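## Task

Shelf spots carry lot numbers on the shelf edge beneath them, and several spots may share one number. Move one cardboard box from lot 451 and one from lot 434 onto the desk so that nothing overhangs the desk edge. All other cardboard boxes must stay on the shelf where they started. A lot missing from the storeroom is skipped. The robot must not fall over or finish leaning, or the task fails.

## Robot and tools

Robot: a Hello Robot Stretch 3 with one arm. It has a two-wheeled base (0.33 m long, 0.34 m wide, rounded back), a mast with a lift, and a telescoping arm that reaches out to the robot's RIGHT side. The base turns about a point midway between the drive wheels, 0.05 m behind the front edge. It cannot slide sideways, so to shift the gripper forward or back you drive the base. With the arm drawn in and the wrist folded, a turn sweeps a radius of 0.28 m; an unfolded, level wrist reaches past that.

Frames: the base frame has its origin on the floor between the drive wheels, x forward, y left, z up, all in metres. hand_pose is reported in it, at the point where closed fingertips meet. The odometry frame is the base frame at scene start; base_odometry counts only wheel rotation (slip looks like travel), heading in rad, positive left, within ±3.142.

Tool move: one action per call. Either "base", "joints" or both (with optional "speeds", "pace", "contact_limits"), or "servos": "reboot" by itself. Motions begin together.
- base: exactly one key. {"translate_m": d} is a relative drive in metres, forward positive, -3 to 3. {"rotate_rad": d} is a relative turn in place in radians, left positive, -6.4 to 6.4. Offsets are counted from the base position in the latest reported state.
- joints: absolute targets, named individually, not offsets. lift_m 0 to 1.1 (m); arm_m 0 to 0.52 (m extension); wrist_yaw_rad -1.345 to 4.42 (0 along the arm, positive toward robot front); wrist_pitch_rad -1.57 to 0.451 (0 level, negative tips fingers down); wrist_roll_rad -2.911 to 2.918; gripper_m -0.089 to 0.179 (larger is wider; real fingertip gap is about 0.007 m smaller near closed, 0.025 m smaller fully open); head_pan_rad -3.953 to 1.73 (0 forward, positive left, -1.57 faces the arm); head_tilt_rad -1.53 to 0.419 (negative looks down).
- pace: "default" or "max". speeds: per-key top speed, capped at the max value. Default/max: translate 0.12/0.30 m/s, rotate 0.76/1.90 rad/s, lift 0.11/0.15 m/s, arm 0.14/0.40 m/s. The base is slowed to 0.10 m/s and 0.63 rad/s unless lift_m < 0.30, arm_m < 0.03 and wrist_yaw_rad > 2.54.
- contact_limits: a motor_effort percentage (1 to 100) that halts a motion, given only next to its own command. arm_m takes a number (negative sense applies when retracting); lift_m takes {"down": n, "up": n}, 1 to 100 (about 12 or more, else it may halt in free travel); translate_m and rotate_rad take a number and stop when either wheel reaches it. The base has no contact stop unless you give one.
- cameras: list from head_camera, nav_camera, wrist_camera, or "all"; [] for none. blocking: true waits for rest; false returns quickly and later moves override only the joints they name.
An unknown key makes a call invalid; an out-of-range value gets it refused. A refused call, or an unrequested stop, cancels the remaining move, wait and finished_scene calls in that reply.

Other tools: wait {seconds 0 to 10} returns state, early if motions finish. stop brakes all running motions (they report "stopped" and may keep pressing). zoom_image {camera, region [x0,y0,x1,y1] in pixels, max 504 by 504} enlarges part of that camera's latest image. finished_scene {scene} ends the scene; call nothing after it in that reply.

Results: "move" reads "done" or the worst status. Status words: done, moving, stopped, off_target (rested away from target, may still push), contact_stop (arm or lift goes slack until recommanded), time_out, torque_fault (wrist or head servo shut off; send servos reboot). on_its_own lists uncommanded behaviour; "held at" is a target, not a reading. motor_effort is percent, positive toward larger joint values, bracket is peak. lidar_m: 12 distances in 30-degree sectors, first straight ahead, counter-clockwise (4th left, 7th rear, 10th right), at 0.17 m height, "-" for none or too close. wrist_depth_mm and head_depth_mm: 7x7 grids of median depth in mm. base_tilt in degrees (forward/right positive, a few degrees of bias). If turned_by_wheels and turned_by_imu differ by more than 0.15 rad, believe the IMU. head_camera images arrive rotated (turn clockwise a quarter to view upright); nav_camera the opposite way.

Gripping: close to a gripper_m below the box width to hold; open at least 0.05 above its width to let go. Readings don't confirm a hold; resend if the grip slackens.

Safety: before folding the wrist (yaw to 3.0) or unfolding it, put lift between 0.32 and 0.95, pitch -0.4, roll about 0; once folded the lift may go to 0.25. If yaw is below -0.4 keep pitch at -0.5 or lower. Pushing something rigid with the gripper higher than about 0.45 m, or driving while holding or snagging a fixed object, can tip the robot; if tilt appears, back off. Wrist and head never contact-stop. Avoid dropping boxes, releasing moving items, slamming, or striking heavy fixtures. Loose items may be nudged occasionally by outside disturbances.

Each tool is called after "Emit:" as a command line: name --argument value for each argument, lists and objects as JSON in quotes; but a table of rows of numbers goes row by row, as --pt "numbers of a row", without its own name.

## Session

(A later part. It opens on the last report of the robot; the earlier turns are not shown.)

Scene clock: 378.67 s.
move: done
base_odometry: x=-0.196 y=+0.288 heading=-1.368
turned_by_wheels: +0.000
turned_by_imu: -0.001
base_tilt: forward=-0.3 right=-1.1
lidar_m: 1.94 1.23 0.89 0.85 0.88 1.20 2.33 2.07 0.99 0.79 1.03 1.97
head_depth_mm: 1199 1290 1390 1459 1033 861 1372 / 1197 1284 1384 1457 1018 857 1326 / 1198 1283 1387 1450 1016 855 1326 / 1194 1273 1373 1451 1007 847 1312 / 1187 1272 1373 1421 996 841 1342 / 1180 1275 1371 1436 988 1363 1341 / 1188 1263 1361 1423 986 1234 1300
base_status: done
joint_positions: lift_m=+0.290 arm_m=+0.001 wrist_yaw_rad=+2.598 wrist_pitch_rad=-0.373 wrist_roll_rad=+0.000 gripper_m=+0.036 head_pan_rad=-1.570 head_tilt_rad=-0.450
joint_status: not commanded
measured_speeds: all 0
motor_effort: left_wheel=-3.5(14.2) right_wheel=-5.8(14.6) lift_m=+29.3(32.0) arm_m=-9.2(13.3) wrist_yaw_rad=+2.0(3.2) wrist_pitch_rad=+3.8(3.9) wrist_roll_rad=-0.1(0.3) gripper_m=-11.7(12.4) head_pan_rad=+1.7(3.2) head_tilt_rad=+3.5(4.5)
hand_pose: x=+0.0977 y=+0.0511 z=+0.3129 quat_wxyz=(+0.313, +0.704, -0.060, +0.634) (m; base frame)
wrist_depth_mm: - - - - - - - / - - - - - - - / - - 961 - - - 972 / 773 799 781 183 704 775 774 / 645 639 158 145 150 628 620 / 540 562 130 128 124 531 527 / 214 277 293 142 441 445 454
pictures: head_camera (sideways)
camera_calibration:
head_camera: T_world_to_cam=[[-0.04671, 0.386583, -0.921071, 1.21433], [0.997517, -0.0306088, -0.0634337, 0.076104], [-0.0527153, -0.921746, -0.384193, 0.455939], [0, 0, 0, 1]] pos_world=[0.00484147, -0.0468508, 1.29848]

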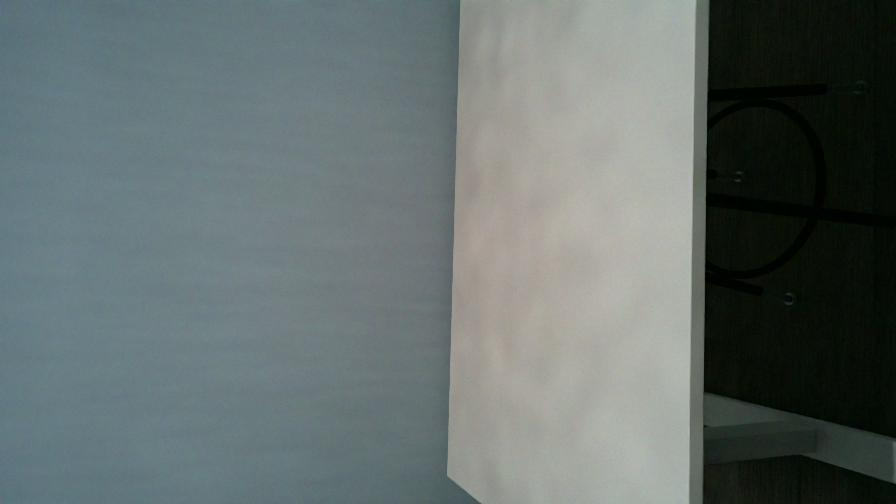

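Emit:
move --joints '{"lift_m": 0.82}' --pace "max" --blocking false --cameras '[]'

Emit:
move --joints '{"wrist_yaw_rad": 0, "wrist_pitch_rad": -0.3}' --cameras '[]'

Emit:
move --joints '{"arm_m": 0.42, "head_tilt_rad": -0.7}' --speeds '{"arm_m": 0.3}' --cameras '["wrist_camera", "head_camera"]'

Scene clock: 409.70 s.
move: moving
base_odometry: x=-0.196 y=+0.288 heading=-1.368
turned_by_wheels: +0.000
turned_by_imu: +0.000
base_tilt: forward=-0.2 right=-1.2
lidar_m: 1.94 1.23 0.89 0.85 0.88 1.19 2.33 2.07 0.99 0.79 1.03 1.97
head_depth_mm: 1203 1291 1387 1463 1026 864 1374 / 1200 1294 1379 1454 1022 859 1328 / 1192 1282 1380 1448 1014 849 1312 / 1186 1275 1387 1442 1006 844 1313 / 1187 1270 1371 1443 1000 844 1349 / 1182 1275 1371 1430 988 1358 1341 / 1183 1269 1364 1435 985 1232 1308
base_status: not commanded
joint_positions: lift_m=+0.328 arm_m=+0.001 wrist_yaw_rad=+2.598 wrist_pitch_rad=-0.373 wrist_roll_rad=+0.000 gripper_m=+0.036 head_pan_rad=-1.570 head_tilt_rad=-0.450
joint_status: lift_m moving
measured_speeds: translate_m=+0.000 rotate_rad=+0.000 lift_m=+0.145 arm_m=+0.000 wrist_yaw_rad=+0.000 wrist_pitch_rad=+0.000 wrist_roll_rad=+0.000 head_pan_rad=+0.000 head_tilt_rad=+0.000
motor_effort: left_wheel=-3.5(3.9) right_wheel=-5.4(5.7) lift_m=+32.5(33.9) arm_m=-6.6(7.1) wrist_yaw_rad=+2.1(2.5) wrist_pitch_rad=+3.8(3.9) wrist_roll_rad=-0.1(0.2) gripper_m=-12.2(12.2) head_pan_rad=+1.2(1.7) head_tilt_rad=+2.7(3.2)
hand_pose: x=+0.0977 y=+0.0510 z=+0.3507 quat_wxyz=(+0.313, +0.704, -0.060, +0.634) (m; base frame)
wrist_depth_mm: - - - - - - - / - - - - - - - / - - - - - - - / 788 811 846 183 766 831 806 / 700 702 158 145 150 674 663 / 590 601 130 128 125 570 570 / 214 103 474 142 140 484 490
pictures: none
No camera images: "cameras" was empty.

Scene clock: 413.53 s.
move: done
base_odometry: x=-0.196 y=+0.288 heading=-1.368
turned_by_wheels: +0.000
turned_by_imu: +0.000
base_tilt: forward=-0.4 right=-1.2
lidar_m: 1.94 1.23 0.89 0.85 0.88 1.19 2.33 2.07 0.99 0.79 1.03 1.97
head_depth_mm: 1205 1287 1386 1457 1032 862 1372 / 1198 1286 1382 1454 1021 856 1323 / 1199 1274 1375 1441 1010 850 520 / 1195 1273 1381 1440 1007 814 450 / 1188 1275 1369 1441 998 843 1310 / 1183 1272 1370 1434 989 1358 1349 / 1188 1272 1366 1433 984 1230 1302
base_status: not commanded
joint_positions: lift_m=+0.820 arm_m=+0.001 wrist_yaw_rad=+0.003 wrist_pitch_rad=-0.330 wrist_roll_rad=+0.000 gripper_m=+0.036 head_pan_rad=-1.570 head_tilt_rad=-0.450
joint_status: all done
measured_speeds: all 0
motor_effort: left_wheel=-3.2(4.0) right_wheel=-5.1(6.5) lift_m=+28.4(34.1) arm_m=-3.0(6.4) wrist_yaw_rad=-2.7(9.0) wrist_pitch_rad=+5.0(8.0) wrist_roll_rad=-0.1(0.3) gripper_m=-11.4(12.3) head_pan_rad=+0.4(1.6) head_tilt_rad=+2.2(3.1)
hand_pose: x=-0.0208 y=-0.3802 z=+0.8529 quat_wxyz=(+0.698, +0.117, -0.697, -0.115) (m; base frame)
wrist_depth_mm: - - - - - - - / - - - - - - - / - - - - - - - / - - - 175 173 - - / - - 155 145 145 - - / - - 130 128 125 - - / - - - 142 138 - -
pictures: none
No camera images: "cameras" was empty.

Scene clock: 417.27 s.
move: done
base_odometry: x=-0.196 y=+0.288 heading=-1.368
turned_by_wheels: +0.000
turned_by_imu: +0.000
base_tilt: forward=-0.4 right=-1.2
lidar_m: 1.94 1.23 0.89 0.85 0.88 1.19 2.33 2.07 0.98 0.79 1.03 1.97
head_depth_mm: 1195 1331 1341 966 835 284 - / 1183 1331 1328 433 354 1291 1180 / 1189 1330 587 851 1579 1381 1174 / 1176 1323 1289 847 1565 1340 1171 / 1184 1322 1278 932 1601 1371 1166 / 1181 1324 1271 923 1511 1356 1159 / 1182 1325 1251 923 1590 1340 1157
base_status: not commanded
joint_positions: lift_m=+0.820 arm_m=+0.420 wrist_yaw_rad=+0.003 wrist_pitch_rad=-0.330 wrist_roll_rad=+0.000 gripper_m=+0.036 head_pan_rad=-1.570 head_tilt_rad=-0.701
joint_status: all done
measured_speeds: all 0
motor_effort: left_wheel=-3.6(4.1) right_wheel=-5.7(6.5) lift_m=+26.7(27.4) arm_m=+12.8(15.1) wrist_yaw_rad=-3.1(4.8) wrist_pitch_rad=+4.9(5.1) wrist_roll_rad=-0.1(0.3) gripper_m=-12.1(12.4) head_pan_rad=-0.1(0.9) head_tilt_rad=-3.7(6.9)
hand_pose: x=-0.0208 y=-0.7996 z=+0.8529 quat_wxyz=(+0.698, +0.117, -0.697, -0.115) (m; base frame)
wrist_depth_mm: - - - - - - - / - - - - - - - / - - - - - - - / - - - 174 173 - - / - - 152 145 145 - - / - - 131 128 125 - - / - - - 140 131 109 -
pictures: head_camera (sideways), wrist_camera
camera_calibration:
head_camera: T_world_to_cam=[[-0.0469593, 0.603269, -0.796154, 1.05146], [0.9975, -0.013818, -0.0693055, 0.0837278], [-0.052811, -0.797418, -0.601112, 0.738162], [0, 0, 0, 1]] pos_world=[0.00484044, -0.0445323, 1.28665]
wrist_camera: T_world_to_cam=[[-0.998879, -0.041879, -0.0220845, -0.0288189], [-0.00220192, 0.507044, -0.861918, 1.17305], [0.0472941, -0.860902, -0.506567, -0.0891122], [0, 0, 0, 1]] pos_world=[-0.0219892, -0.67271, 0.965292]

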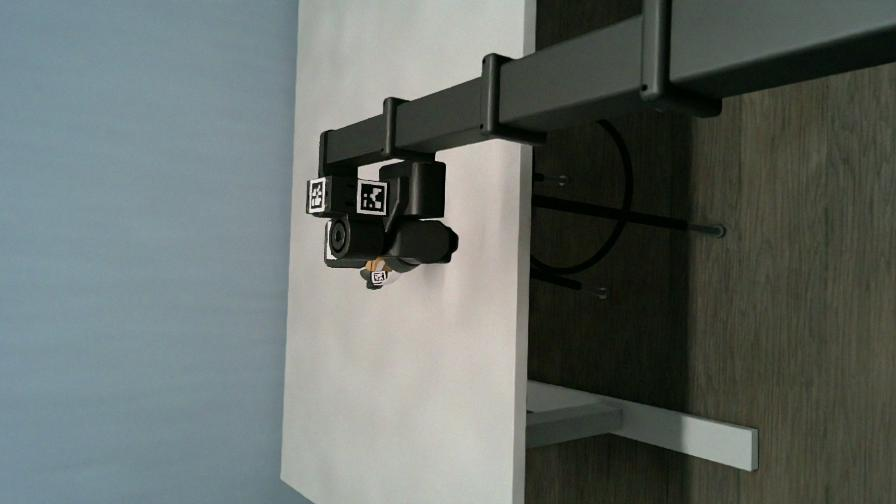

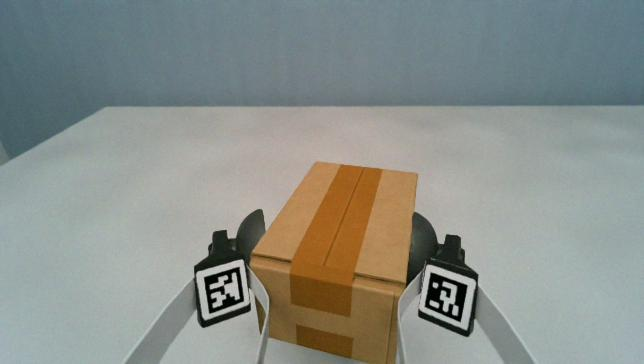

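Emit:
move --joints '{"lift_m": 0.745}' --cameras '[]'

Emit:
move --joints '{"lift_m": 0.711}' --speeds '{"lift_m": 0.03}' --contact_limits '{"lift_m": {"down": 14}}' --cameras '["wrist_camera"]'

Scene clock: 425.10 s.
move: done
base_odometry: x=-0.196 y=+0.288 heading=-1.368
turned_by_wheels: +0.000
turned_by_imu: +0.000
base_tilt: forward=-0.2 right=-1.3
lidar_m: 1.94 1.23 0.89 0.85 0.88 1.19 2.33 2.07 0.99 0.78 1.03 1.96
head_depth_mm: 1184 1327 1338 968 1655 1397 301 / 1191 1335 1330 954 425 363 317 / 1190 1322 1306 601 1529 1386 1170 / 1185 1320 1286 648 1570 1346 1169 / 1184 1321 1272 931 1604 1367 1160 / 1181 1315 1264 925 1511 1353 1156 / 1177 1313 1247 916 1576 1342 1154
base_status: not commanded
joint_positions: lift_m=+0.745 arm_m=+0.420 wrist_yaw_rad=+0.003 wrist_pitch_rad=-0.330 wrist_roll_rad=+0.000 gripper_m=+0.036 head_pan_rad=-1.570 head_tilt_rad=-0.701
joint_status: all done
measured_speeds: all 0
motor_effort: left_wheel=-3.6(3.9) right_wheel=-5.4(6.5) lift_m=+25.8(29.2) arm_m=+3.5(6.4) wrist_yaw_rad=-2.8(4.4) wrist_pitch_rad=+5.0(5.1) wrist_roll_rad=+0.1(0.3) gripper_m=-11.9(12.1) head_pan_rad=-1.6(1.6) head_tilt_rad=-0.8(2.0)
hand_pose: x=-0.0208 y=-0.7996 z=+0.7780 quat_wxyz=(+0.698, +0.117, -0.697, -0.115) (m; base frame)
wrist_depth_mm: - - - - - - - / - - - - - - - / - - - - - - - / - - - 175 173 - - / - - 152 145 144 - - / - - 131 128 125 - - / - - - 140 132 109 -
pictures: none
No camera images: "cameras" was empty.

Scene clock: 426.67 s.
move: done
base_odometry: x=-0.196 y=+0.288 heading=-1.368
turned_by_wheels: +0.000
turned_by_imu: +0.000
base_tilt: forward=-0.4 right=-1.3
lidar_m: 1.94 1.23 0.89 0.85 0.88 1.19 2.33 2.06 0.99 0.79 1.03 1.97
head_depth_mm: 1187 1328 1340 969 1652 1389 1116 / 1188 1322 1324 957 825 393 342 / 1180 1325 1300 631 1228 1384 1173 / 1186 1319 1291 723 1582 1341 1177 / 1187 1323 1278 932 1611 1362 1164 / 1177 1312 1265 925 1507 1355 1159 / 1183 1315 1245 920 1573 1345 1153
base_status: not commanded
joint_positions: lift_m=+0.711 arm_m=+0.420 wrist_yaw_rad=+0.003 wrist_pitch_rad=-0.300 wrist_roll_rad=+0.000 gripper_m=+0.036 head_pan_rad=-1.570 head_tilt_rad=-0.701
joint_status: all done
measured_speeds: all 0
motor_effort: left_wheel=-3.8(3.9) right_wheel=-5.1(6.1) lift_m=+21.3(26.9) arm_m=+0.1(3.1) wrist_yaw_rad=-1.4(4.2) wrist_pitch_rad=-0.4(5.1) wrist_roll_rad=-0.1(0.3) gripper_m=-11.4(12.5) head_pan_rad=-1.5(2.1) head_tilt_rad=+0.7(1.1)
contact_limits: lift_m down 14 (down: maximum 72; up: maximum 65)
hand_pose: x=-0.0208 y=-0.8026 z=+0.7510 quat_wxyz=(+0.700, +0.107, -0.699, -0.105) (m; base frame)
wrist_depth_mm: - - - - - - - / - - - - - - - / - - - - - - - / - - - 174 173 - - / - - 152 144 145 - - / - - 130 128 125 - - / - - - 141 131 108 -
pictures: wrist_camera
camera_calibration:
wrist_camera: T_world_to_cam=[[-0.998879, -0.0424718, -0.020913, -0.0325518], [-0.00210389, 0.481137, -0.876643, 1.07695], [0.0472946, -0.875616, -0.480687, -0.174656], [0, 0, 0, 1]] pos_world=[-0.0219892, -0.672475, 0.859465]

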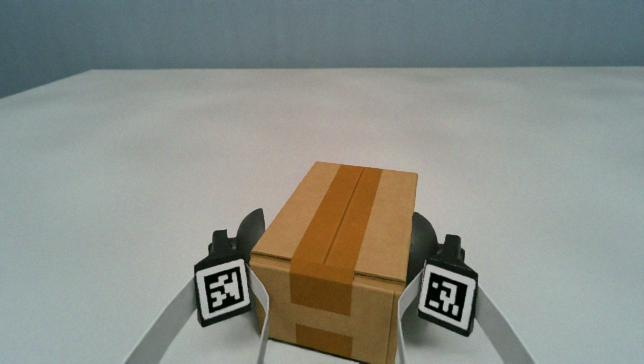

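Emit:
move --joints '{"gripper_m": 0.15}' --cameras '["wrist_camera"]'

Emit:
move --joints '{"lift_m": 0.82}' --cameras '["wrist_camera"]'

Scene clock: 433.73 s.
move: done
base_odometry: x=-0.196 y=+0.288 heading=-1.368
turned_by_wheels: +0.000
turned_by_imu: +0.000
base_tilt: forward=-0.3 right=-1.3
lidar_m: 1.94 1.23 0.89 0.85 0.88 1.19 2.33 2.06 0.99 0.79 1.03 1.97
head_depth_mm: 1188 1333 1344 970 1653 1400 1114 / 1190 1324 1331 959 829 393 341 / 1184 1320 1309 633 1197 1383 1180 / 1183 1316 1297 724 1565 1342 1170 / 1181 1321 1281 934 1605 1365 1163 / 1178 1316 1264 925 1512 1360 1157 / 1179 1320 1245 920 1588 1353 1156
base_status: not commanded
joint_positions: lift_m=+0.711 arm_m=+0.420 wrist_yaw_rad=+0.002 wrist_pitch_rad=-0.313 wrist_roll_rad=+0.000 gripper_m=+0.150 head_pan_rad=-1.570 head_tilt_rad=-0.700
joint_status: all done
measured_speeds: all 0
motor_effort: left_wheel=-3.2(3.9) right_wheel=-5.9(6.5) lift_m=+30.7(31.2) arm_m=-9.6(10.1) wrist_yaw_rad=-2.6(4.5) wrist_pitch_rad=+2.0(2.1) wrist_roll_rad=+0.1(0.3) gripper_m=+0.6(81.1) head_pan_rad=-2.0(2.5) head_tilt_rad=+2.3(3.6)
contact_limits: lift_m down 14 (down: maximum 72; up: maximum 65)
hand_pose: x=-0.0210 y=-0.8013 z=+0.7479 quat_wxyz=(+0.699, +0.111, -0.698, -0.110) (m; base frame)
wrist_depth_mm: - - - - - - - / - - - - - - - / - - - - - - - / - - - 174 173 - - / - 146 - 138 143 142 - / - 126 138 128 122 124 - / - 119 - 141 134 - 111
pictures: wrist_camera
camera_calibration:
wrist_camera: T_world_to_cam=[[-0.998912, -0.0413888, -0.0214766, -0.0314736], [-0.00169463, 0.492503, -0.870309, 1.07801], [0.0465984, -0.869326, -0.492037, -0.161465], [0, 0, 0, 1]] pos_world=[-0.0220885, -0.67259, 0.858077]

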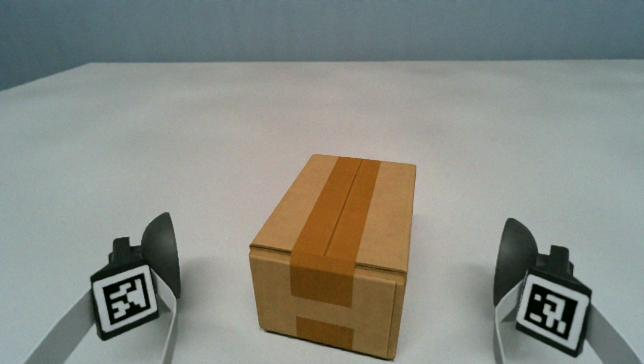

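Scene clock: 435.57 s.
move: done
base_odometry: x=-0.196 y=+0.288 heading=-1.368
turned_by_wheels: +0.000
turned_by_imu: +0.000
base_tilt: forward=-0.3 right=-1.2
lidar_m: 1.95 1.23 0.89 0.85 0.88 1.19 2.33 2.07 0.98 0.78 1.03 1.98
head_depth_mm: 1187 1327 1335 969 834 283 - / 1188 1329 1329 433 355 1287 1180 / 1188 1327 588 850 1576 1381 1176 / 1189 1324 1305 846 1570 1343 1177 / 1183 1313 1280 930 1609 1363 1161 / 1176 1312 1253 928 1504 1361 1160 / 1179 1318 1253 921 1584 1342 1158
base_status: not commanded
joint_positions: lift_m=+0.820 arm_m=+0.420 wrist_yaw_rad=+0.002 wrist_pitch_rad=-0.314 wrist_roll_rad=+0.000 gripper_m=+0.150 head_pan_rad=-1.570 head_tilt_rad=-0.700
joint_status: all done
measured_speeds: all 0
motor_effort: left_wheel=-3.7(4.0) right_wheel=-5.3(6.0) lift_m=+31.3(33.6) arm_m=-12.8(13.7) wrist_yaw_rad=-2.1(3.6) wrist_pitch_rad=+2.0(2.2) wrist_roll_rad=+0.3(0.5) gripper_m=+0.9(1.1) head_pan_rad=-2.3(3.0) head_tilt_rad=+3.3(3.4)
hand_pose: x=-0.0210 y=-0.8013 z=+0.8567 quat_wxyz=(+0.699, +0.111, -0.698, -0.110) (m; base frame)
wrist_depth_mm: - - - - - - - / - - - - - - - / - - - - - - - / - - - - - - - / - 146 - - - 142 - / - 126 - - - 124 - / - 118 - 220 219 - 111
pictures: wrist_camera
camera_calibration:
wrist_camera: T_world_to_cam=[[-0.998912, -0.0413719, -0.0215101, -0.0290911], [-0.0016948, 0.493205, -0.869911, 1.17287], [0.0465988, -0.868929, -0.492739, -0.106937], [0, 0, 0, 1]] pos_world=[-0.0220885, -0.672591, 0.966978]

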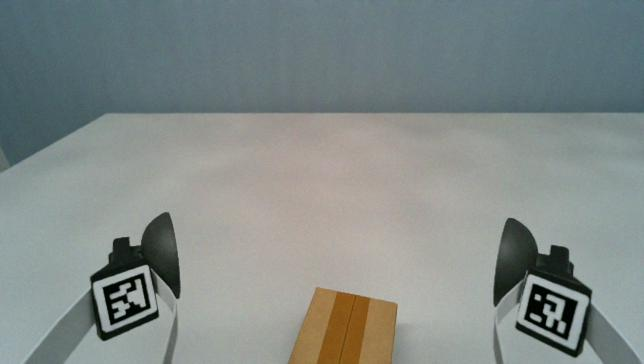

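Emit:
move --joints '{"arm_m": 0.0}' --pace "max" --cameras '[]'

Emit:
move --joints '{"wrist_yaw_rad": 3.0, "wrist_pitch_rad": -0.42, "gripper_m": 0.037, "lift_m": 0.55}' --pace "max" --cameras '[]'

Emit:
move --joints '{"lift_m": 0.285, "head_tilt_rad": -0.4}' --base '{"translate_m": -1.72}' --pace "max" --cameras '["head_camera"]'

Emit:
move --base '{"rotate_rad": 1.605}' --pace "max" --cameras '["nav_camera"]'

Scene clock: 457.20 s.
move: done
base_odometry: x=-0.196 y=+0.288 heading=-1.368
turned_by_wheels: +0.000
turned_by_imu: +0.000
base_tilt: forward=-0.3 right=-1.3
lidar_m: 1.94 1.23 0.89 0.85 0.88 1.20 2.33 2.07 0.98 0.78 1.03 1.97
head_depth_mm: 1188 1324 1347 973 1652 1396 - / 1187 1328 1331 963 1592 1387 - / 1189 1330 1318 950 1578 1282 - / 1188 1320 1301 907 1574 333 339 / 1183 1310 1280 935 1605 1329 1169 / 1186 1311 1270 928 1519 1351 1160 / 1176 1310 1259 918 1537 1348 1154
base_status: not commanded
joint_positions: lift_m=+0.820 arm_m=+0.001 wrist_yaw_rad=+0.002 wrist_pitch_rad=-0.315 wrist_roll_rad=+0.000 gripper_m=+0.150 head_pan_rad=-1.570 head_tilt_rad=-0.699
joint_status: all done
measured_speeds: all 0
motor_effort: left_wheel=-3.1(3.9) right_wheel=-4.8(6.4) lift_m=+29.1(31.3) arm_m=-12.3(15.5) wrist_yaw_rad=-3.3(4.1) wrist_pitch_rad=+2.3(2.4) wrist_roll_rad=+0.1(0.3) gripper_m=+0.5(1.1) head_pan_rad=-2.7(3.9) head_tilt_rad=+1.6(3.5)
hand_pose: x=-0.0210 y=-0.3817 z=+0.8564 quat_wxyz=(+0.699, +0.112, -0.698, -0.110) (m; base frame)
wrist_depth_mm: - - - - - - - / - - - - - - - / - - - 547 - - - / - - - - - - - / - - - - - 146 - / - 126 - - - 124 - / - - - - - - 114
pictures: none
No camera images: "cameras" was empty.

Scene clock: 459.80 s.
move: done
base_odometry: x=-0.196 y=+0.288 heading=-1.368
turned_by_wheels: +0.000
turned_by_imu: +0.000
base_tilt: forward=-0.3 right=-1.3
lidar_m: 1.94 1.23 0.89 0.85 0.88 1.19 2.33 2.06 0.98 0.78 1.03 1.97
head_depth_mm: 1189 1330 1345 972 1648 1405 1191 / 1179 1334 1325 967 1590 1387 1187 / 1185 1323 1316 949 1585 1382 1177 / 1189 1322 1300 905 1581 1342 1169 / 1183 1316 1279 936 1614 1360 1170 / 1179 1318 1265 929 1507 1357 1163 / 1177 1322 1252 919 1548 1354 1155
base_status: not commanded
joint_positions: lift_m=+0.550 arm_m=+0.001 wrist_yaw_rad=+2.997 wrist_pitch_rad=-0.434 wrist_roll_rad=+0.000 gripper_m=+0.037 head_pan_rad=-1.570 head_tilt_rad=-0.699
joint_status: all done
measured_speeds: all 0
motor_effort: left_wheel=-3.3(4.1) right_wheel=-6.0(6.0) lift_m=+26.0(28.1) arm_m=-12.3(13.4) wrist_yaw_rad=+1.4(7.1) wrist_pitch_rad=+2.1(4.3) wrist_roll_rad=-0.1(0.3) gripper_m=+0.0(81.2) head_pan_rad=-2.5(3.2) head_tilt_rad=+1.0(2.1)
hand_pose: x=+0.0108 y=+0.0745 z=+0.5591 quat_wxyz=(+0.202, +0.699, +0.102, +0.678) (m; base frame)
wrist_depth_mm: - 137 - - - 895 - / - 148 - - - - - / - 163 174 - - - - / - 186 223 - - - - / 956 903 209 914 903 942 918 / 838 835 127 785 128 805 793 / 722 721 271 703 693 711 707
pictures: none
No camera images: "cameras" was empty.

Scene clock: 468.07 s.
move: done
base_odometry: x=-0.543 y=+1.973 heading=-1.367
turned_by_wheels: +0.000
turned_by_imu: -0.002
base_tilt: forward=-0.2 right=-1.2
lidar_m: 3.41 1.19 0.91 2.28 0.91 0.65 0.63 0.65 0.87 1.46 1.28 1.78
head_depth_mm: 1236 1319 1413 1500 1569 1566 1404 / 1235 1315 1413 1513 1627 1719 1417 / 1227 1320 1401 1493 1636 1715 1413 / 1228 1311 1400 1498 1624 1705 1403 / 1229 1309 1383 1489 1620 1704 1403 / 1218 1301 1393 1483 1607 1683 1400 / 1218 1294 1373 1482 1604 1672 1395
base_status: done
joint_positions: lift_m=+0.285 arm_m=+0.001 wrist_yaw_rad=+2.997 wrist_pitch_rad=-0.434 wrist_roll_rad=+0.000 gripper_m=+0.037 head_pan_rad=-1.570 head_tilt_rad=-0.400
joint_status: all done
measured_speeds: all 0
motor_effort: left_wheel=-0.1(13.6) right_wheel=-10.2(16.3) lift_m=+29.8(31.5) arm_m=-11.5(13.1) wrist_yaw_rad=+1.0(3.6) wrist_pitch_rad=+2.2(2.3) wrist_roll_rad=+0.1(0.3) gripper_m=+0.2(1.0) head_pan_rad=-1.3(2.8) head_tilt_rad=-3.5(5.3)
hand_pose: x=+0.0107 y=+0.0745 z=+0.2940 quat_wxyz=(+0.202, +0.699, +0.102, +0.678) (m; base frame)
wrist_depth_mm: - 138 - - - - - / - 148 - - - - - / 840 164 843 875 857 844 840 / 721 189 223 694 691 682 679 / 602 570 210 562 555 569 569 / 505 509 127 300 129 489 490 / 281 279 258 269 422 432 429
pictures: head_camera (sideways)
camera_calibration:
head_camera: T_world_to_cam=[[-0.0465021, 0.340327, -0.939157, 1.23791], [0.9975, -0.034269, -0.0618091, 0.0739678], [-0.0532192, -0.939683, -0.337882, 0.395682], [0, 0, 0, 1]] pos_world=[0.00484067, -0.0469441, 1.30086]

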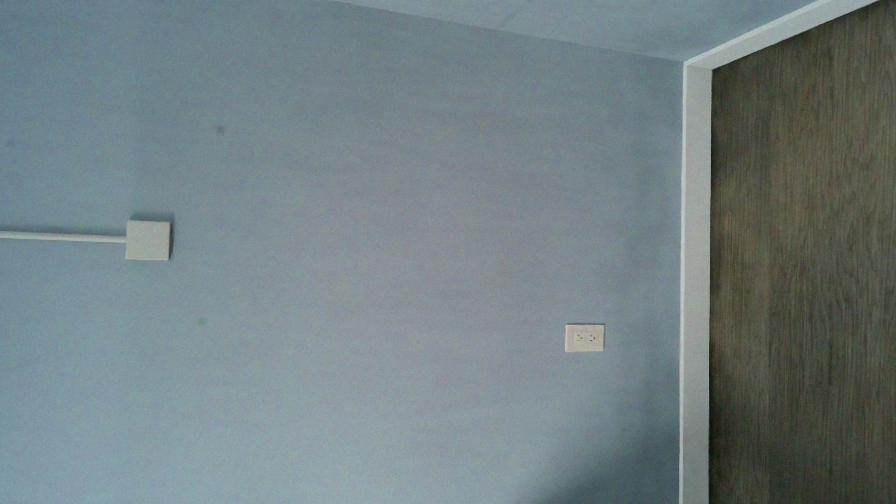

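Scene clock: 470.20 s.
move: done
base_odometry: x=-0.543 y=+1.973 heading=+0.237
turned_by_wheels: +1.605
turned_by_imu: +1.574
base_tilt: forward=-0.3 right=-1.2
lidar_m: 2.28 0.89 0.65 0.63 0.65 0.88 1.46 1.28 1.77 3.25 1.17 0.91
head_depth_mm: 3560 3650 3878 3130 2472 1797 1417 / 3460 3620 3877 3735 2435 1808 1419 / 3417 3652 - 3736 2405 1772 1413 / 3410 3606 3742 3771 2398 1771 1404 / 3447 3677 3859 3631 2343 1774 1399 / 3445 3411 3502 3409 2367 1771 1387 / 2588 2457 2486 2527 2268 1739 1389
base_status: done
joint_positions: lift_m=+0.285 arm_m=+0.001 wrist_yaw_rad=+2.997 wrist_pitch_rad=-0.434 wrist_roll_rad=+0.000 gripper_m=+0.037 head_pan_rad=-1.570 head_tilt_rad=-0.401
joint_status: not commanded
measured_speeds: all 0
motor_effort: left_wheel=-6.8(15.1) right_wheel=+7.7(14.8) lift_m=+29.5(30.2) arm_m=-12.2(13.4) wrist_yaw_rad=+2.1(3.0) wrist_pitch_rad=+2.1(2.3) wrist_roll_rad=+0.1(0.3) gripper_m=+0.0(0.9) head_pan_rad=-1.6(1.6) head_tilt_rad=-3.6(4.4)
hand_pose: x=+0.0107 y=+0.0745 z=+0.2940 quat_wxyz=(+0.202, +0.699, +0.102, +0.678) (m; base frame)
wrist_depth_mm: 573 138 607 617 625 627 - / 630 148 173 - - - - / - 163 171 - - 779 768 / 679 185 219 694 686 686 681 / 594 569 209 565 557 575 575 / 506 509 127 301 128 486 488 / 280 279 258 269 424 431 428
pictures: nav_camera (sideways)
camera_calibration:
nav_camera: T_world_to_cam=[[0.0172634, -0.365362, 0.930706, -1.16833], [-0.999794, -0.016266, 0.0121594, 0.0404854], [0.0106962, -0.930724, -0.365567, 0.428944], [0, 0, 0, 1]] pos_world=[0.0560582, -0.0269762, 1.24369]

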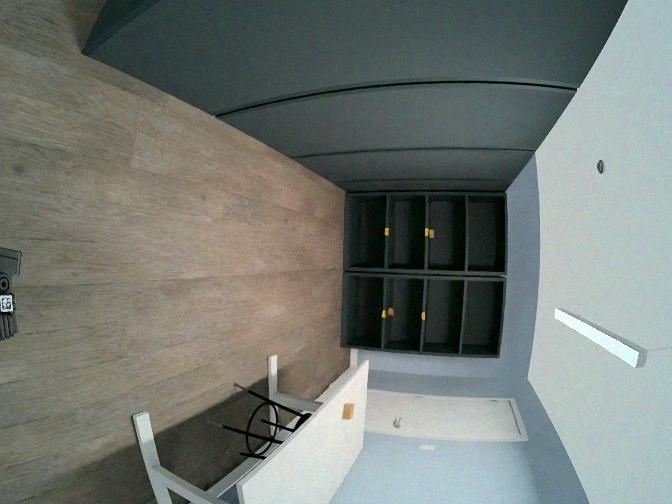

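Emit:
move --base '{"translate_m": 1.86}' --pace "max" --cameras '["nav_camera", "head_camera"]'

Scene clock: 483.67 s.
move: done
base_odometry: x=+1.265 y=+2.410 heading=+0.237
turned_by_wheels: +0.000
turned_by_imu: +0.001
base_tilt: forward=-0.4 right=-1.2
lidar_m: 0.44 0.46 0.63 0.63 0.66 0.90 2.46 0.69 1.38 1.73 0.63 0.46
head_depth_mm: 1859 1944 2048 2154 1489 1533 1389 / 3351 2801 2273 2264 2327 1773 1426 / 3481 3646 3854 3491 2412 1786 1409 / 3465 3689 - 3744 2400 1768 1398 / 3379 3664 3815 3435 2398 1762 1401 / 1941 1985 2036 2122 2126 1752 1391 / 1284 1303 1319 1352 1388 1418 1341
base_status: done
joint_positions: lift_m=+0.285 arm_m=+0.001 wrist_yaw_rad=+2.997 wrist_pitch_rad=-0.434 wrist_roll_rad=+0.000 gripper_m=+0.037 head_pan_rad=-1.570 head_tilt_rad=-0.401
joint_status: not commanded
measured_speeds: all 0
motor_effort: left_wheel=-1.2(13.6) right_wheel=+7.8(13.8) lift_m=+25.8(28.7) arm_m=+3.9(8.1) wrist_yaw_rad=+1.7(3.0) wrist_pitch_rad=+2.1(2.3) wrist_roll_rad=+0.2(0.4) gripper_m=+0.1(1.0) head_pan_rad=+1.0(1.1) head_tilt_rad=+1.2(2.1)
hand_pose: x=+0.0107 y=+0.0745 z=+0.2940 quat_wxyz=(+0.202, +0.699, +0.103, +0.678) (m; base frame)
wrist_depth_mm: 583 137 610 622 620 637 495 / 621 148 172 - - 720 482 / - 163 170 - - 758 494 / 689 186 220 698 693 681 498 / 593 574 210 565 558 573 508 / 513 497 127 301 129 489 472 / 280 280 259 270 424 430 428
pictures: head_camera (sideways), nav_camera (sideways)
camera_calibration:
head_camera: T_world_to_cam=[[-0.0465209, 0.340712, -0.939016, 1.23775], [0.997499, -0.034235, -0.0618401, 0.0740097], [-0.0532169, -0.939544, -0.338267, 0.396191], [0, 0, 0, 1]] pos_world=[0.00484062, -0.0469425, 1.30086]
nav_camera: T_world_to_cam=[[0.0172634, -0.365362, 0.930706, -1.16833], [-0.999794, -0.016266, 0.0121594, 0.0404854], [0.0106962, -0.930724, -0.365567, 0.428944], [0, 0, 0, 1]] pos_world=[0.0560582, -0.0269762, 1.24369]

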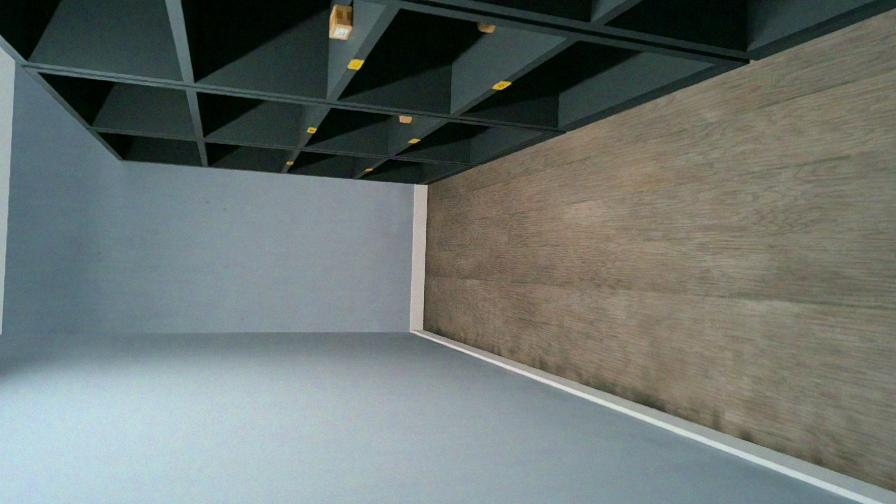

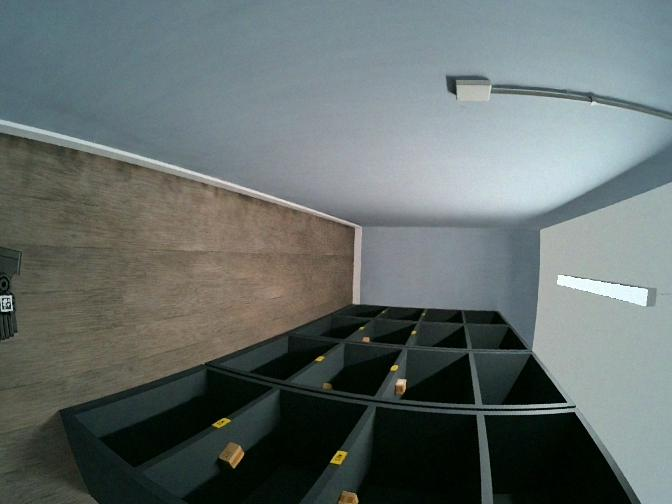

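Emit:
zoom_image --camera "nav_camera" --region '[190, 330, 440, 500]'

Emit:
zoom_image --camera "head_camera" --region '[330, 40, 430, 190]'

Emit:
zoom_image --camera "head_camera" --region '[480, 65, 530, 105]'

Emit:
zoom_image --camera "head_camera" --region '[290, 110, 340, 150]'

Scaled by 2.016 from the camera's 672x504 image, which has a finer 792x594 frame.

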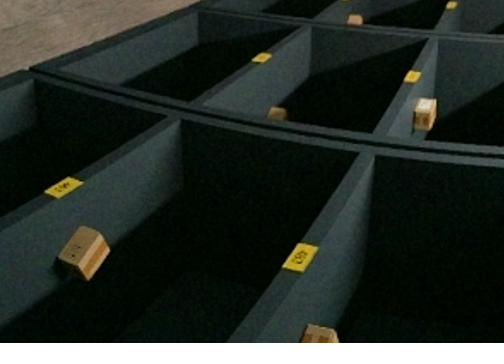

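Scaled by 3.360 from the camera's 896x504 image, which has a finer 1280x720 frame.

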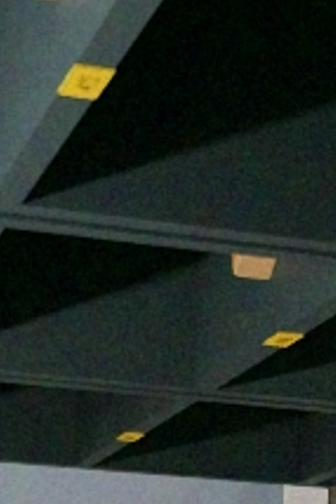

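Scaled by 10.080 from the camera's 896x504 image, which has a finer 1280x720 frame.

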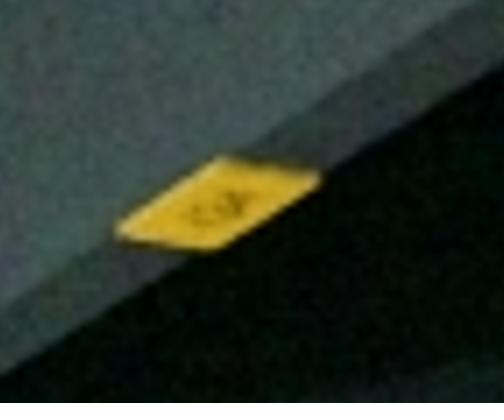

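Scaled by 10.080 from the camera's 896x504 image, which has a finer 1280x720 frame.

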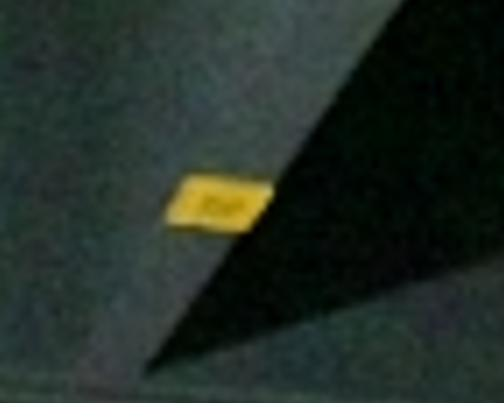

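Emit:
move --base '{"rotate_rad": -1.605}' --joints '{"head_pan_rad": -1.3, "head_tilt_rad": -0.6}' --pace "max" --cameras '[]'

Emit:
move --base '{"translate_m": 0.85}' --pace "max" --cameras '["nav_camera", "head_camera"]'

Scene clock: 506.17 s.
move: done
base_odometry: x=+1.265 y=+2.410 heading=-1.368
turned_by_wheels: -1.605
turned_by_imu: -1.574
base_tilt: forward=-0.2 right=-1.2
lidar_m: 1.83 0.64 0.46 0.44 0.46 0.62 0.63 0.65 0.88 2.31 0.69 1.38
head_depth_mm: 2618 2880 3151 2544 1888 1498 1247 / 2659 2979 3154 2476 1859 1485 1239 / 2782 2974 3255 2484 1840 1481 1237 / 2815 3016 3244 2436 1836 1464 1227 / 2774 2886 3188 1207 1355 1393 1223 / 708 760 814 884 961 1056 1155 / 585 618 660 730 863 1260 1178
base_status: done
joint_positions: lift_m=+0.285 arm_m=+0.001 wrist_yaw_rad=+2.997 wrist_pitch_rad=-0.434 wrist_roll_rad=+0.000 gripper_m=+0.037 head_pan_rad=-1.294 head_tilt_rad=-0.600
joint_status: all done
measured_speeds: all 0
motor_effort: left_wheel=+5.6(14.9) right_wheel=-7.7(14.7) lift_m=+24.0(25.2) arm_m=+0.7(9.3) wrist_yaw_rad=+1.3(2.9) wrist_pitch_rad=+2.3(2.3) wrist_roll_rad=-0.1(0.4) gripper_m=+0.3(0.8) head_pan_rad=-3.3(4.5) head_tilt_rad=-5.3(7.6)
hand_pose: x=+0.0107 y=+0.0744 z=+0.2940 quat_wxyz=(+0.202, +0.699, +0.103, +0.678) (m; base frame)
wrist_depth_mm: 414 137 439 456 464 477 496 / 450 148 472 486 512 520 533 / 490 164 514 535 536 - - / 540 185 188 - - - 652 / 562 553 209 562 557 570 570 / 506 506 127 302 129 493 489 / 282 280 261 271 423 429 432
pictures: none
No camera images: "cameras" was empty.

Scene clock: 510.33 s.
move: done
base_odometry: x=+1.436 y=+1.577 heading=-1.368
turned_by_wheels: +0.000
turned_by_imu: +0.001
base_tilt: forward=-0.4 right=-1.1
lidar_m: 1.89 0.66 0.48 0.46 0.47 0.64 1.47 1.52 0.69 1.00 0.69 1.40
head_depth_mm: 783 852 899 632 1109 887 1119 / 803 881 913 629 1100 874 1140 / 823 901 903 655 1091 874 1163 / 840 925 884 683 1087 896 1157 / 864 951 870 679 1077 918 1155 / 773 826 807 884 997 941 1144 / 637 671 702 733 830 950 1145
base_status: done
joint_positions: lift_m=+0.285 arm_m=+0.001 wrist_yaw_rad=+2.997 wrist_pitch_rad=-0.434 wrist_roll_rad=+0.000 gripper_m=+0.037 head_pan_rad=-1.300 head_tilt_rad=-0.600
joint_status: not commanded
measured_speeds: all 0
motor_effort: left_wheel=+1.5(14.9) right_wheel=+6.4(12.5) lift_m=+26.0(26.1) arm_m=-12.5(13.4) wrist_yaw_rad=+1.8(3.4) wrist_pitch_rad=+2.2(2.3) wrist_roll_rad=-0.1(0.3) gripper_m=+0.4(1.0) head_pan_rad=-3.2(4.0) head_tilt_rad=-3.9(5.2)
hand_pose: x=+0.0107 y=+0.0745 z=+0.2940 quat_wxyz=(+0.202, +0.699, +0.103, +0.678) (m; base frame)
wrist_depth_mm: 425 137 449 461 480 497 512 / 467 148 487 507 519 535 545 / 504 163 518 542 - - - / 537 181 189 - - 641 649 / 576 552 209 563 552 573 566 / 508 504 127 301 129 495 487 / 280 280 258 271 425 433 429
pictures: head_camera (sideways), nav_camera (sideways)
camera_calibration:
head_camera: T_world_to_cam=[[-0.183743, 0.488996, -0.852714, 1.12601], [0.967, 0.245678, -0.0674837, 0.081587], [0.176494, -0.836974, -0.518001, 0.628645], [0, 0, 0, 1]] pos_world=[0.0170505, -0.0444993, 1.29131]
nav_camera: T_world_to_cam=[[0.161587, -0.518537, 0.839648, -1.05043], [-0.958652, -0.284445, 0.00882602, 0.0445151], [0.234257, -0.806356, -0.543059, 0.658586], [0, 0, 0, 1]] pos_world=[0.0581326, -0.000970951, 1.23925]

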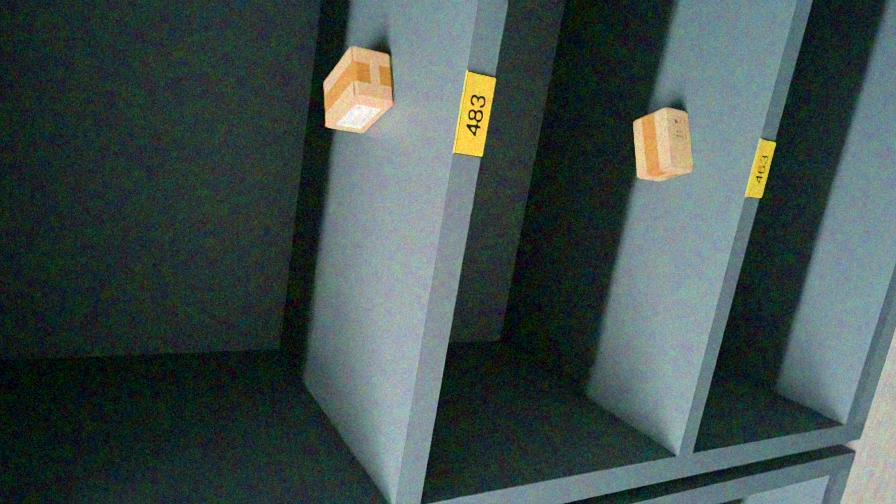

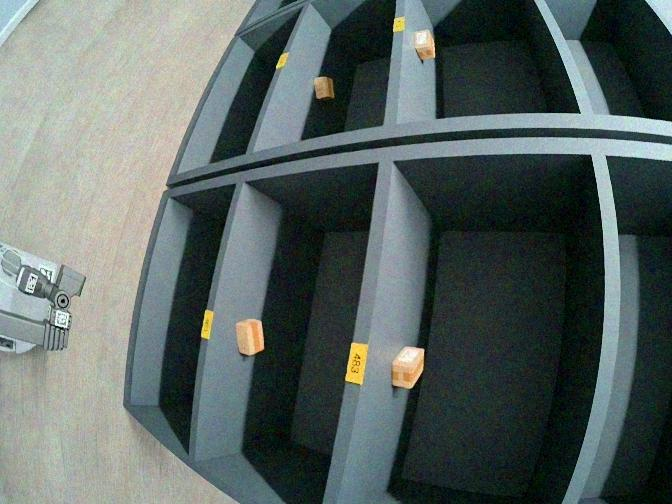

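Emit:
zoom_image --camera "nav_camera" --region '[380, 10, 420, 40]'

Emit:
zoom_image --camera "nav_camera" --region '[262, 45, 302, 75]'

Emit:
move --joints '{"head_pan_rad": -0.75, "head_tilt_rad": -0.35}' --base '{"translate_m": 0.5}' --pace "max" --cameras '["head_camera", "nav_camera"]'

Scaled by 12.600 from the camera's 672x504 image, which has a finer 792x594 frame.

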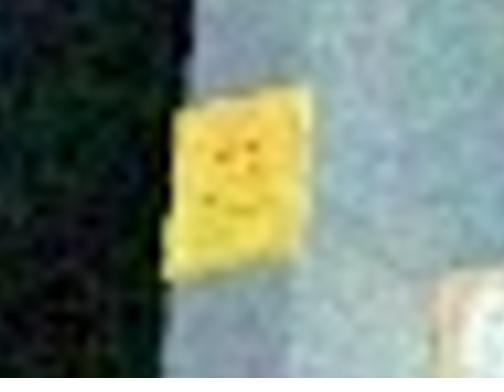

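Scaled by 12.600 from the camera's 672x504 image, which has a finer 792x594 frame.

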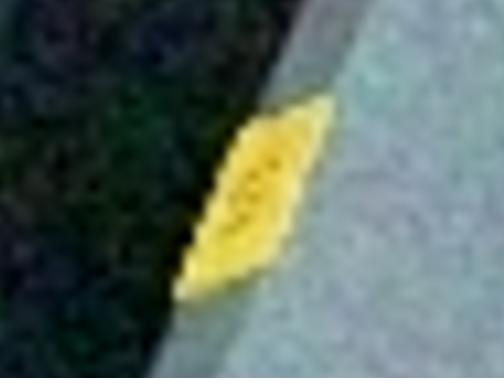

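Scene clock: 522.80 s.
move: done
base_odometry: x=+1.537 y=+1.088 heading=-1.368
turned_by_wheels: +0.000
turned_by_imu: +0.000
base_tilt: forward=-0.4 right=-1.3
lidar_m: 1.92 0.67 0.48 0.46 0.48 0.65 1.72 1.07 1.04 0.54 1.03 1.01
head_depth_mm: 904 934 997 1014 665 1090 888 / 986 967 1090 1089 701 1135 879 / 1068 1004 1196 1092 790 1124 878 / 987 1028 1128 1076 1273 1119 963 / 906 935 1011 1025 1150 1119 1288 / 849 893 953 1011 1081 1178 1266 / 1610 1691 1783 1819 1520 1729 1441
base_status: done
joint_positions: lift_m=+0.285 arm_m=+0.001 wrist_yaw_rad=+2.998 wrist_pitch_rad=-0.434 wrist_roll_rad=+0.000 gripper_m=+0.037 head_pan_rad=-0.749 head_tilt_rad=-0.349
joint_status: all done
measured_speeds: all 0
motor_effort: left_wheel=+6.4(15.6) right_wheel=+1.4(13.0) lift_m=+28.1(31.2) arm_m=-10.4(11.6) wrist_yaw_rad=+1.2(2.9) wrist_pitch_rad=+2.2(2.3) wrist_roll_rad=+0.1(0.3) gripper_m=+0.2(0.9) head_pan_rad=-3.4(5.1) head_tilt_rad=+4.4(8.2)
hand_pose: x=+0.0107 y=+0.0745 z=+0.2940 quat_wxyz=(+0.202, +0.699, +0.103, +0.678) (m; base frame)
wrist_depth_mm: 430 138 459 470 484 501 522 / 471 148 493 512 532 537 - / 509 164 196 - - - - / 542 180 189 - - 665 651 / 577 551 209 561 556 571 570 / 506 503 127 299 129 488 492 / 281 279 259 270 422 431 429
pictures: head_camera (sideways), nav_camera (sideways)
camera_calibration:
head_camera: T_world_to_cam=[[-0.245655, 0.165214, -0.955174, 1.2601], [0.706935, 0.704736, -0.0599163, 0.0732713], [0.663246, -0.689965, -0.289917, 0.32885], [0, 0, 0, 1]] pos_world=[0.0396446, -0.0329282, 1.30335]
nav_camera: T_world_to_cam=[[0.244111, -0.203701, 0.948112, -1.1924], [-0.669727, -0.742495, 0.012911, 0.0374147], [0.701338, -0.638128, -0.317675, 0.362395], [0, 0, 0, 1]] pos_world=[0.0619736, 0.0161423, 1.24517]

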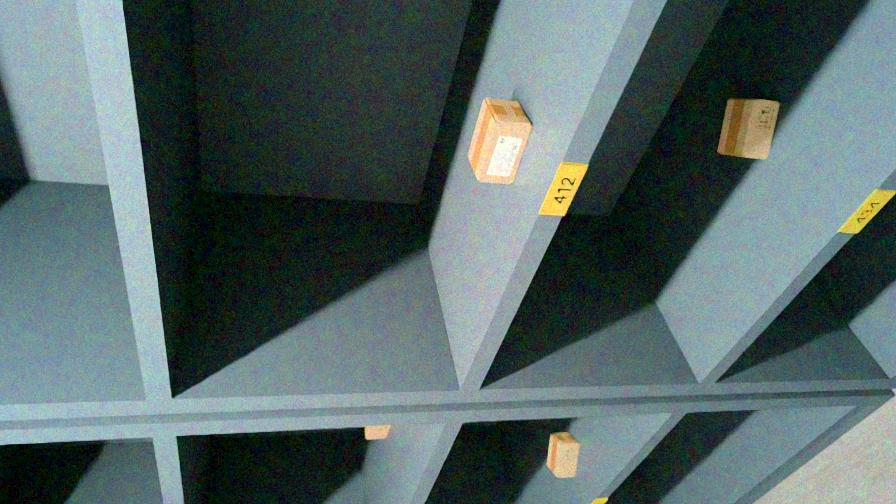

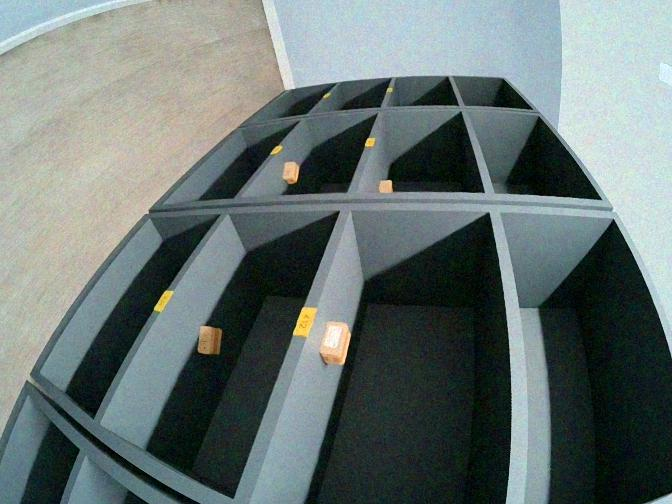

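Emit:
zoom_image --camera "head_camera" --region '[820, 170, 896, 250]'

Emit:
zoom_image --camera "head_camera" --region '[700, 80, 800, 180]'

Scaled by 6.300 from the camera's 896x504 image, which has a finer 1280x720 frame.

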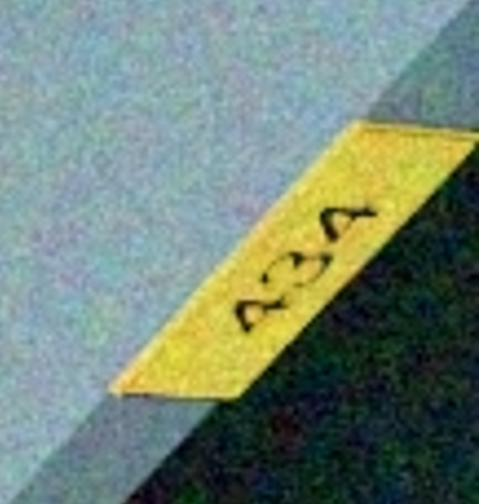

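Scaled by 5.040 from the camera's 896x504 image, which has a finer 1280x720 frame.

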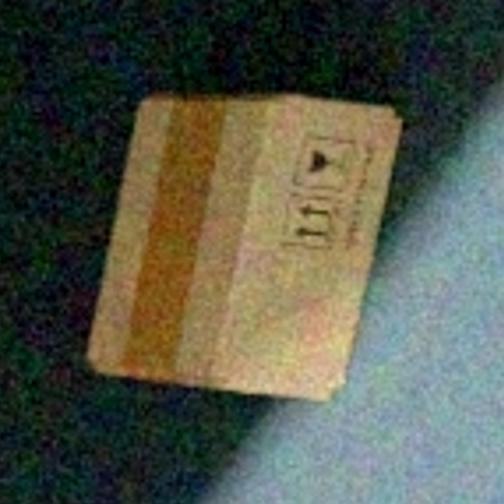

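Emit:
move --base '{"translate_m": 0.48}' --joints '{"head_pan_rad": -1.57, "head_tilt_rad": -0.65}' --pace "max" --cameras '[]'

Emit:
move --joints '{"lift_m": 0.6}' --pace "max" --blocking false --cameras '[]'

Emit:
move --joints '{"wrist_yaw_rad": 0, "wrist_pitch_rad": -0.4, "gripper_m": 0.179}' --pace "max" --cameras '["wrist_camera", "head_camera"]'

Scene clock: 546.97 s.
move: done
base_odometry: x=+1.634 y=+0.618 heading=-1.368
turned_by_wheels: +0.000
turned_by_imu: +0.001
base_tilt: forward=-0.3 right=-1.1
lidar_m: 1.94 0.68 0.49 0.47 0.49 0.66 1.75 0.77 0.70 0.99 0.66 1.38
head_depth_mm: 808 892 800 638 1050 898 1133 / 807 895 790 631 1044 894 1137 / 806 892 779 624 1035 915 1134 / 806 889 649 617 994 887 1123 / 802 889 755 1135 1022 902 1120 / 802 883 750 1128 1013 899 1118 / 798 886 741 1057 1008 893 1112
base_status: done
joint_positions: lift_m=+0.285 arm_m=+0.001 wrist_yaw_rad=+2.998 wrist_pitch_rad=-0.434 wrist_roll_rad=+0.000 gripper_m=+0.037 head_pan_rad=-1.571 head_tilt_rad=-0.651
joint_status: all done
measured_speeds: all 0
motor_effort: left_wheel=+1.5(13.2) right_wheel=+6.7(14.4) lift_m=+27.2(31.4) arm_m=-8.3(9.6) wrist_yaw_rad=+2.1(3.1) wrist_pitch_rad=+2.2(2.3) wrist_roll_rad=+0.0(0.3) gripper_m=+0.3(1.0) head_pan_rad=+3.7(5.6) head_tilt_rad=-3.1(6.1)
hand_pose: x=+0.0107 y=+0.0745 z=+0.2940 quat_wxyz=(+0.202, +0.699, +0.103, +0.678) (m; base frame)
wrist_depth_mm: 437 137 462 481 490 512 529 / 478 149 503 524 533 537 - / 520 164 194 - - - - / - 181 189 - 638 660 662 / 579 570 211 566 557 567 564 / 510 500 127 299 129 495 490 / 280 279 258 271 423 429 430
pictures: none
No camera images: "cameras" was empty.

Scene clock: 547.47 s.
move: moving
base_odometry: x=+1.634 y=+0.618 heading=-1.368
turned_by_wheels: +0.000
turned_by_imu: +0.000
base_tilt: forward=-0.4 right=-1.3
lidar_m: 1.94 0.68 0.49 0.47 0.49 0.66 1.75 0.77 0.70 0.99 0.66 1.38
head_depth_mm: 807 899 798 634 1048 902 1134 / 807 894 789 630 1043 893 1134 / 806 892 781 623 1039 912 1134 / 802 893 650 618 995 884 1125 / 800 888 760 1141 1022 903 1120 / 801 887 748 1129 1015 896 1115 / 798 886 741 1054 1011 889 1112
base_status: not commanded
joint_positions: lift_m=+0.323 arm_m=+0.001 wrist_yaw_rad=+2.998 wrist_pitch_rad=-0.435 wrist_roll_rad=+0.000 gripper_m=+0.037 head_pan_rad=-1.571 head_tilt_rad=-0.651
joint_status: lift_m moving
measured_speeds: translate_m=+0.000 rotate_rad=+0.000 lift_m=+0.145 arm_m=+0.000 wrist_yaw_rad=+0.000 wrist_pitch_rad=+0.000 wrist_roll_rad=+0.000 head_pan_rad=+0.000 head_tilt_rad=+0.000
motor_effort: left_wheel=+1.7(2.0) right_wheel=+5.9(6.9) lift_m=+30.8(34.0) arm_m=-8.3(9.1) wrist_yaw_rad=+1.1(2.7) wrist_pitch_rad=+2.2(2.3) wrist_roll_rad=+0.0(0.3) gripper_m=+0.2(0.5) head_pan_rad=+3.3(3.8) head_tilt_rad=-1.9(3.0)
hand_pose: x=+0.0107 y=+0.0744 z=+0.3318 quat_wxyz=(+0.202, +0.699, +0.103, +0.678) (m; base frame)
wrist_depth_mm: 441 138 465 480 494 509 521 / 486 148 501 521 532 545 - / 523 164 194 - - - - / - 181 189 - - 681 675 / 619 598 209 587 597 613 620 / 549 547 127 517 129 528 525 / 476 315 272 305 454 466 460
pictures: none
No camera images: "cameras" was empty.

Scene clock: 549.87 s.
move: done
base_odometry: x=+1.634 y=+0.618 heading=-1.368
turned_by_wheels: +0.000
turned_by_imu: +0.000
base_tilt: forward=-0.2 right=-1.2
lidar_m: 1.94 0.68 0.49 0.47 0.49 0.66 1.75 0.77 0.70 0.98 0.66 1.38
head_depth_mm: 810 895 801 636 1051 901 1136 / 808 892 790 630 1039 895 1140 / 805 889 780 623 1039 913 1130 / 804 889 650 618 992 881 1125 / 804 885 755 1140 1024 905 1113 / 803 885 748 1138 1015 896 1115 / 799 887 740 1049 1009 895 1115
base_status: not commanded
joint_positions: lift_m=+0.600 arm_m=+0.001 wrist_yaw_rad=+0.003 wrist_pitch_rad=-0.419 wrist_roll_rad=+0.000 gripper_m=+0.179 head_pan_rad=-1.570 head_tilt_rad=-0.651
joint_status: all done
measured_speeds: all 0
motor_effort: left_wheel=+1.4(2.3) right_wheel=+6.1(7.1) lift_m=+27.6(33.7) arm_m=-7.4(8.3) wrist_yaw_rad=-3.3(9.1) wrist_pitch_rad=+3.1(5.9) wrist_roll_rad=-0.1(0.4) gripper_m=+0.6(85.5) head_pan_rad=+3.6(4.0) head_tilt_rad=+0.0(2.6)
hand_pose: x=-0.0208 y=-0.3698 z=+0.6125 quat_wxyz=(+0.692, +0.148, -0.691, -0.146) (m; base frame)
wrist_depth_mm: 491 - - - - - - / 487 - - 500 514 535 537 / 447 445 440 436 432 429 422 / 370 364 362 360 357 356 352 / 467 146 - - - - - / 118 140 - - - - - / - - - - - - 105
pictures: head_camera (sideways), wrist_camera
camera_calibration:
head_camera: T_world_to_cam=[[-0.0467013, 0.563203, -0.824998, 1.0891], [0.997501, -0.0175383, -0.0684393, 0.0825944], [-0.0530143, -0.826132, -0.560977, 0.685968], [0, 0, 0, 1]] pos_world=[0.00484064, -0.0452372, 1.28897]
wrist_camera: T_world_to_cam=[[-0.998883, -0.0397837, -0.0254989, -0.0132916], [-0.00239981, 0.581626, -0.813453, 0.745831], [0.0471929, -0.812483, -0.581072, 0.222533], [0, 0, 0, 1]] pos_world=[-0.0219889, -0.253519, 0.735667]

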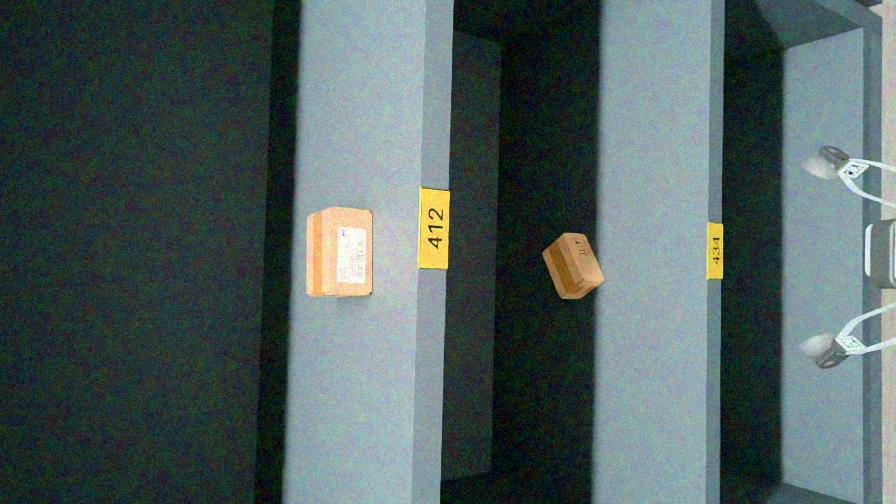

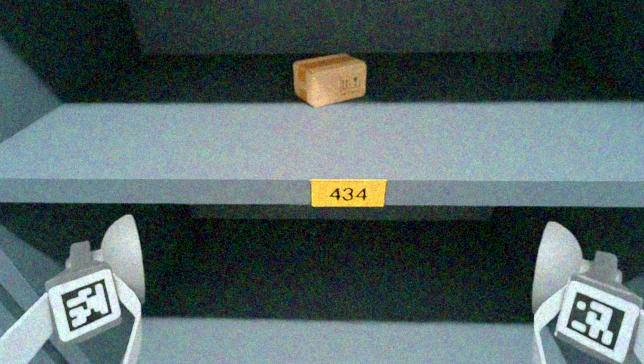

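Emit:
zoom_image --camera "wrist_camera" --region '[280, 40, 380, 120]'

Scaled by 5.040.

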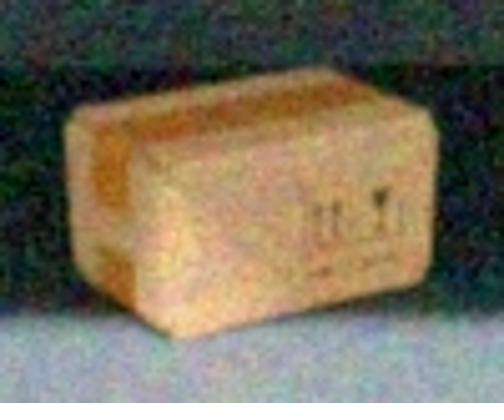

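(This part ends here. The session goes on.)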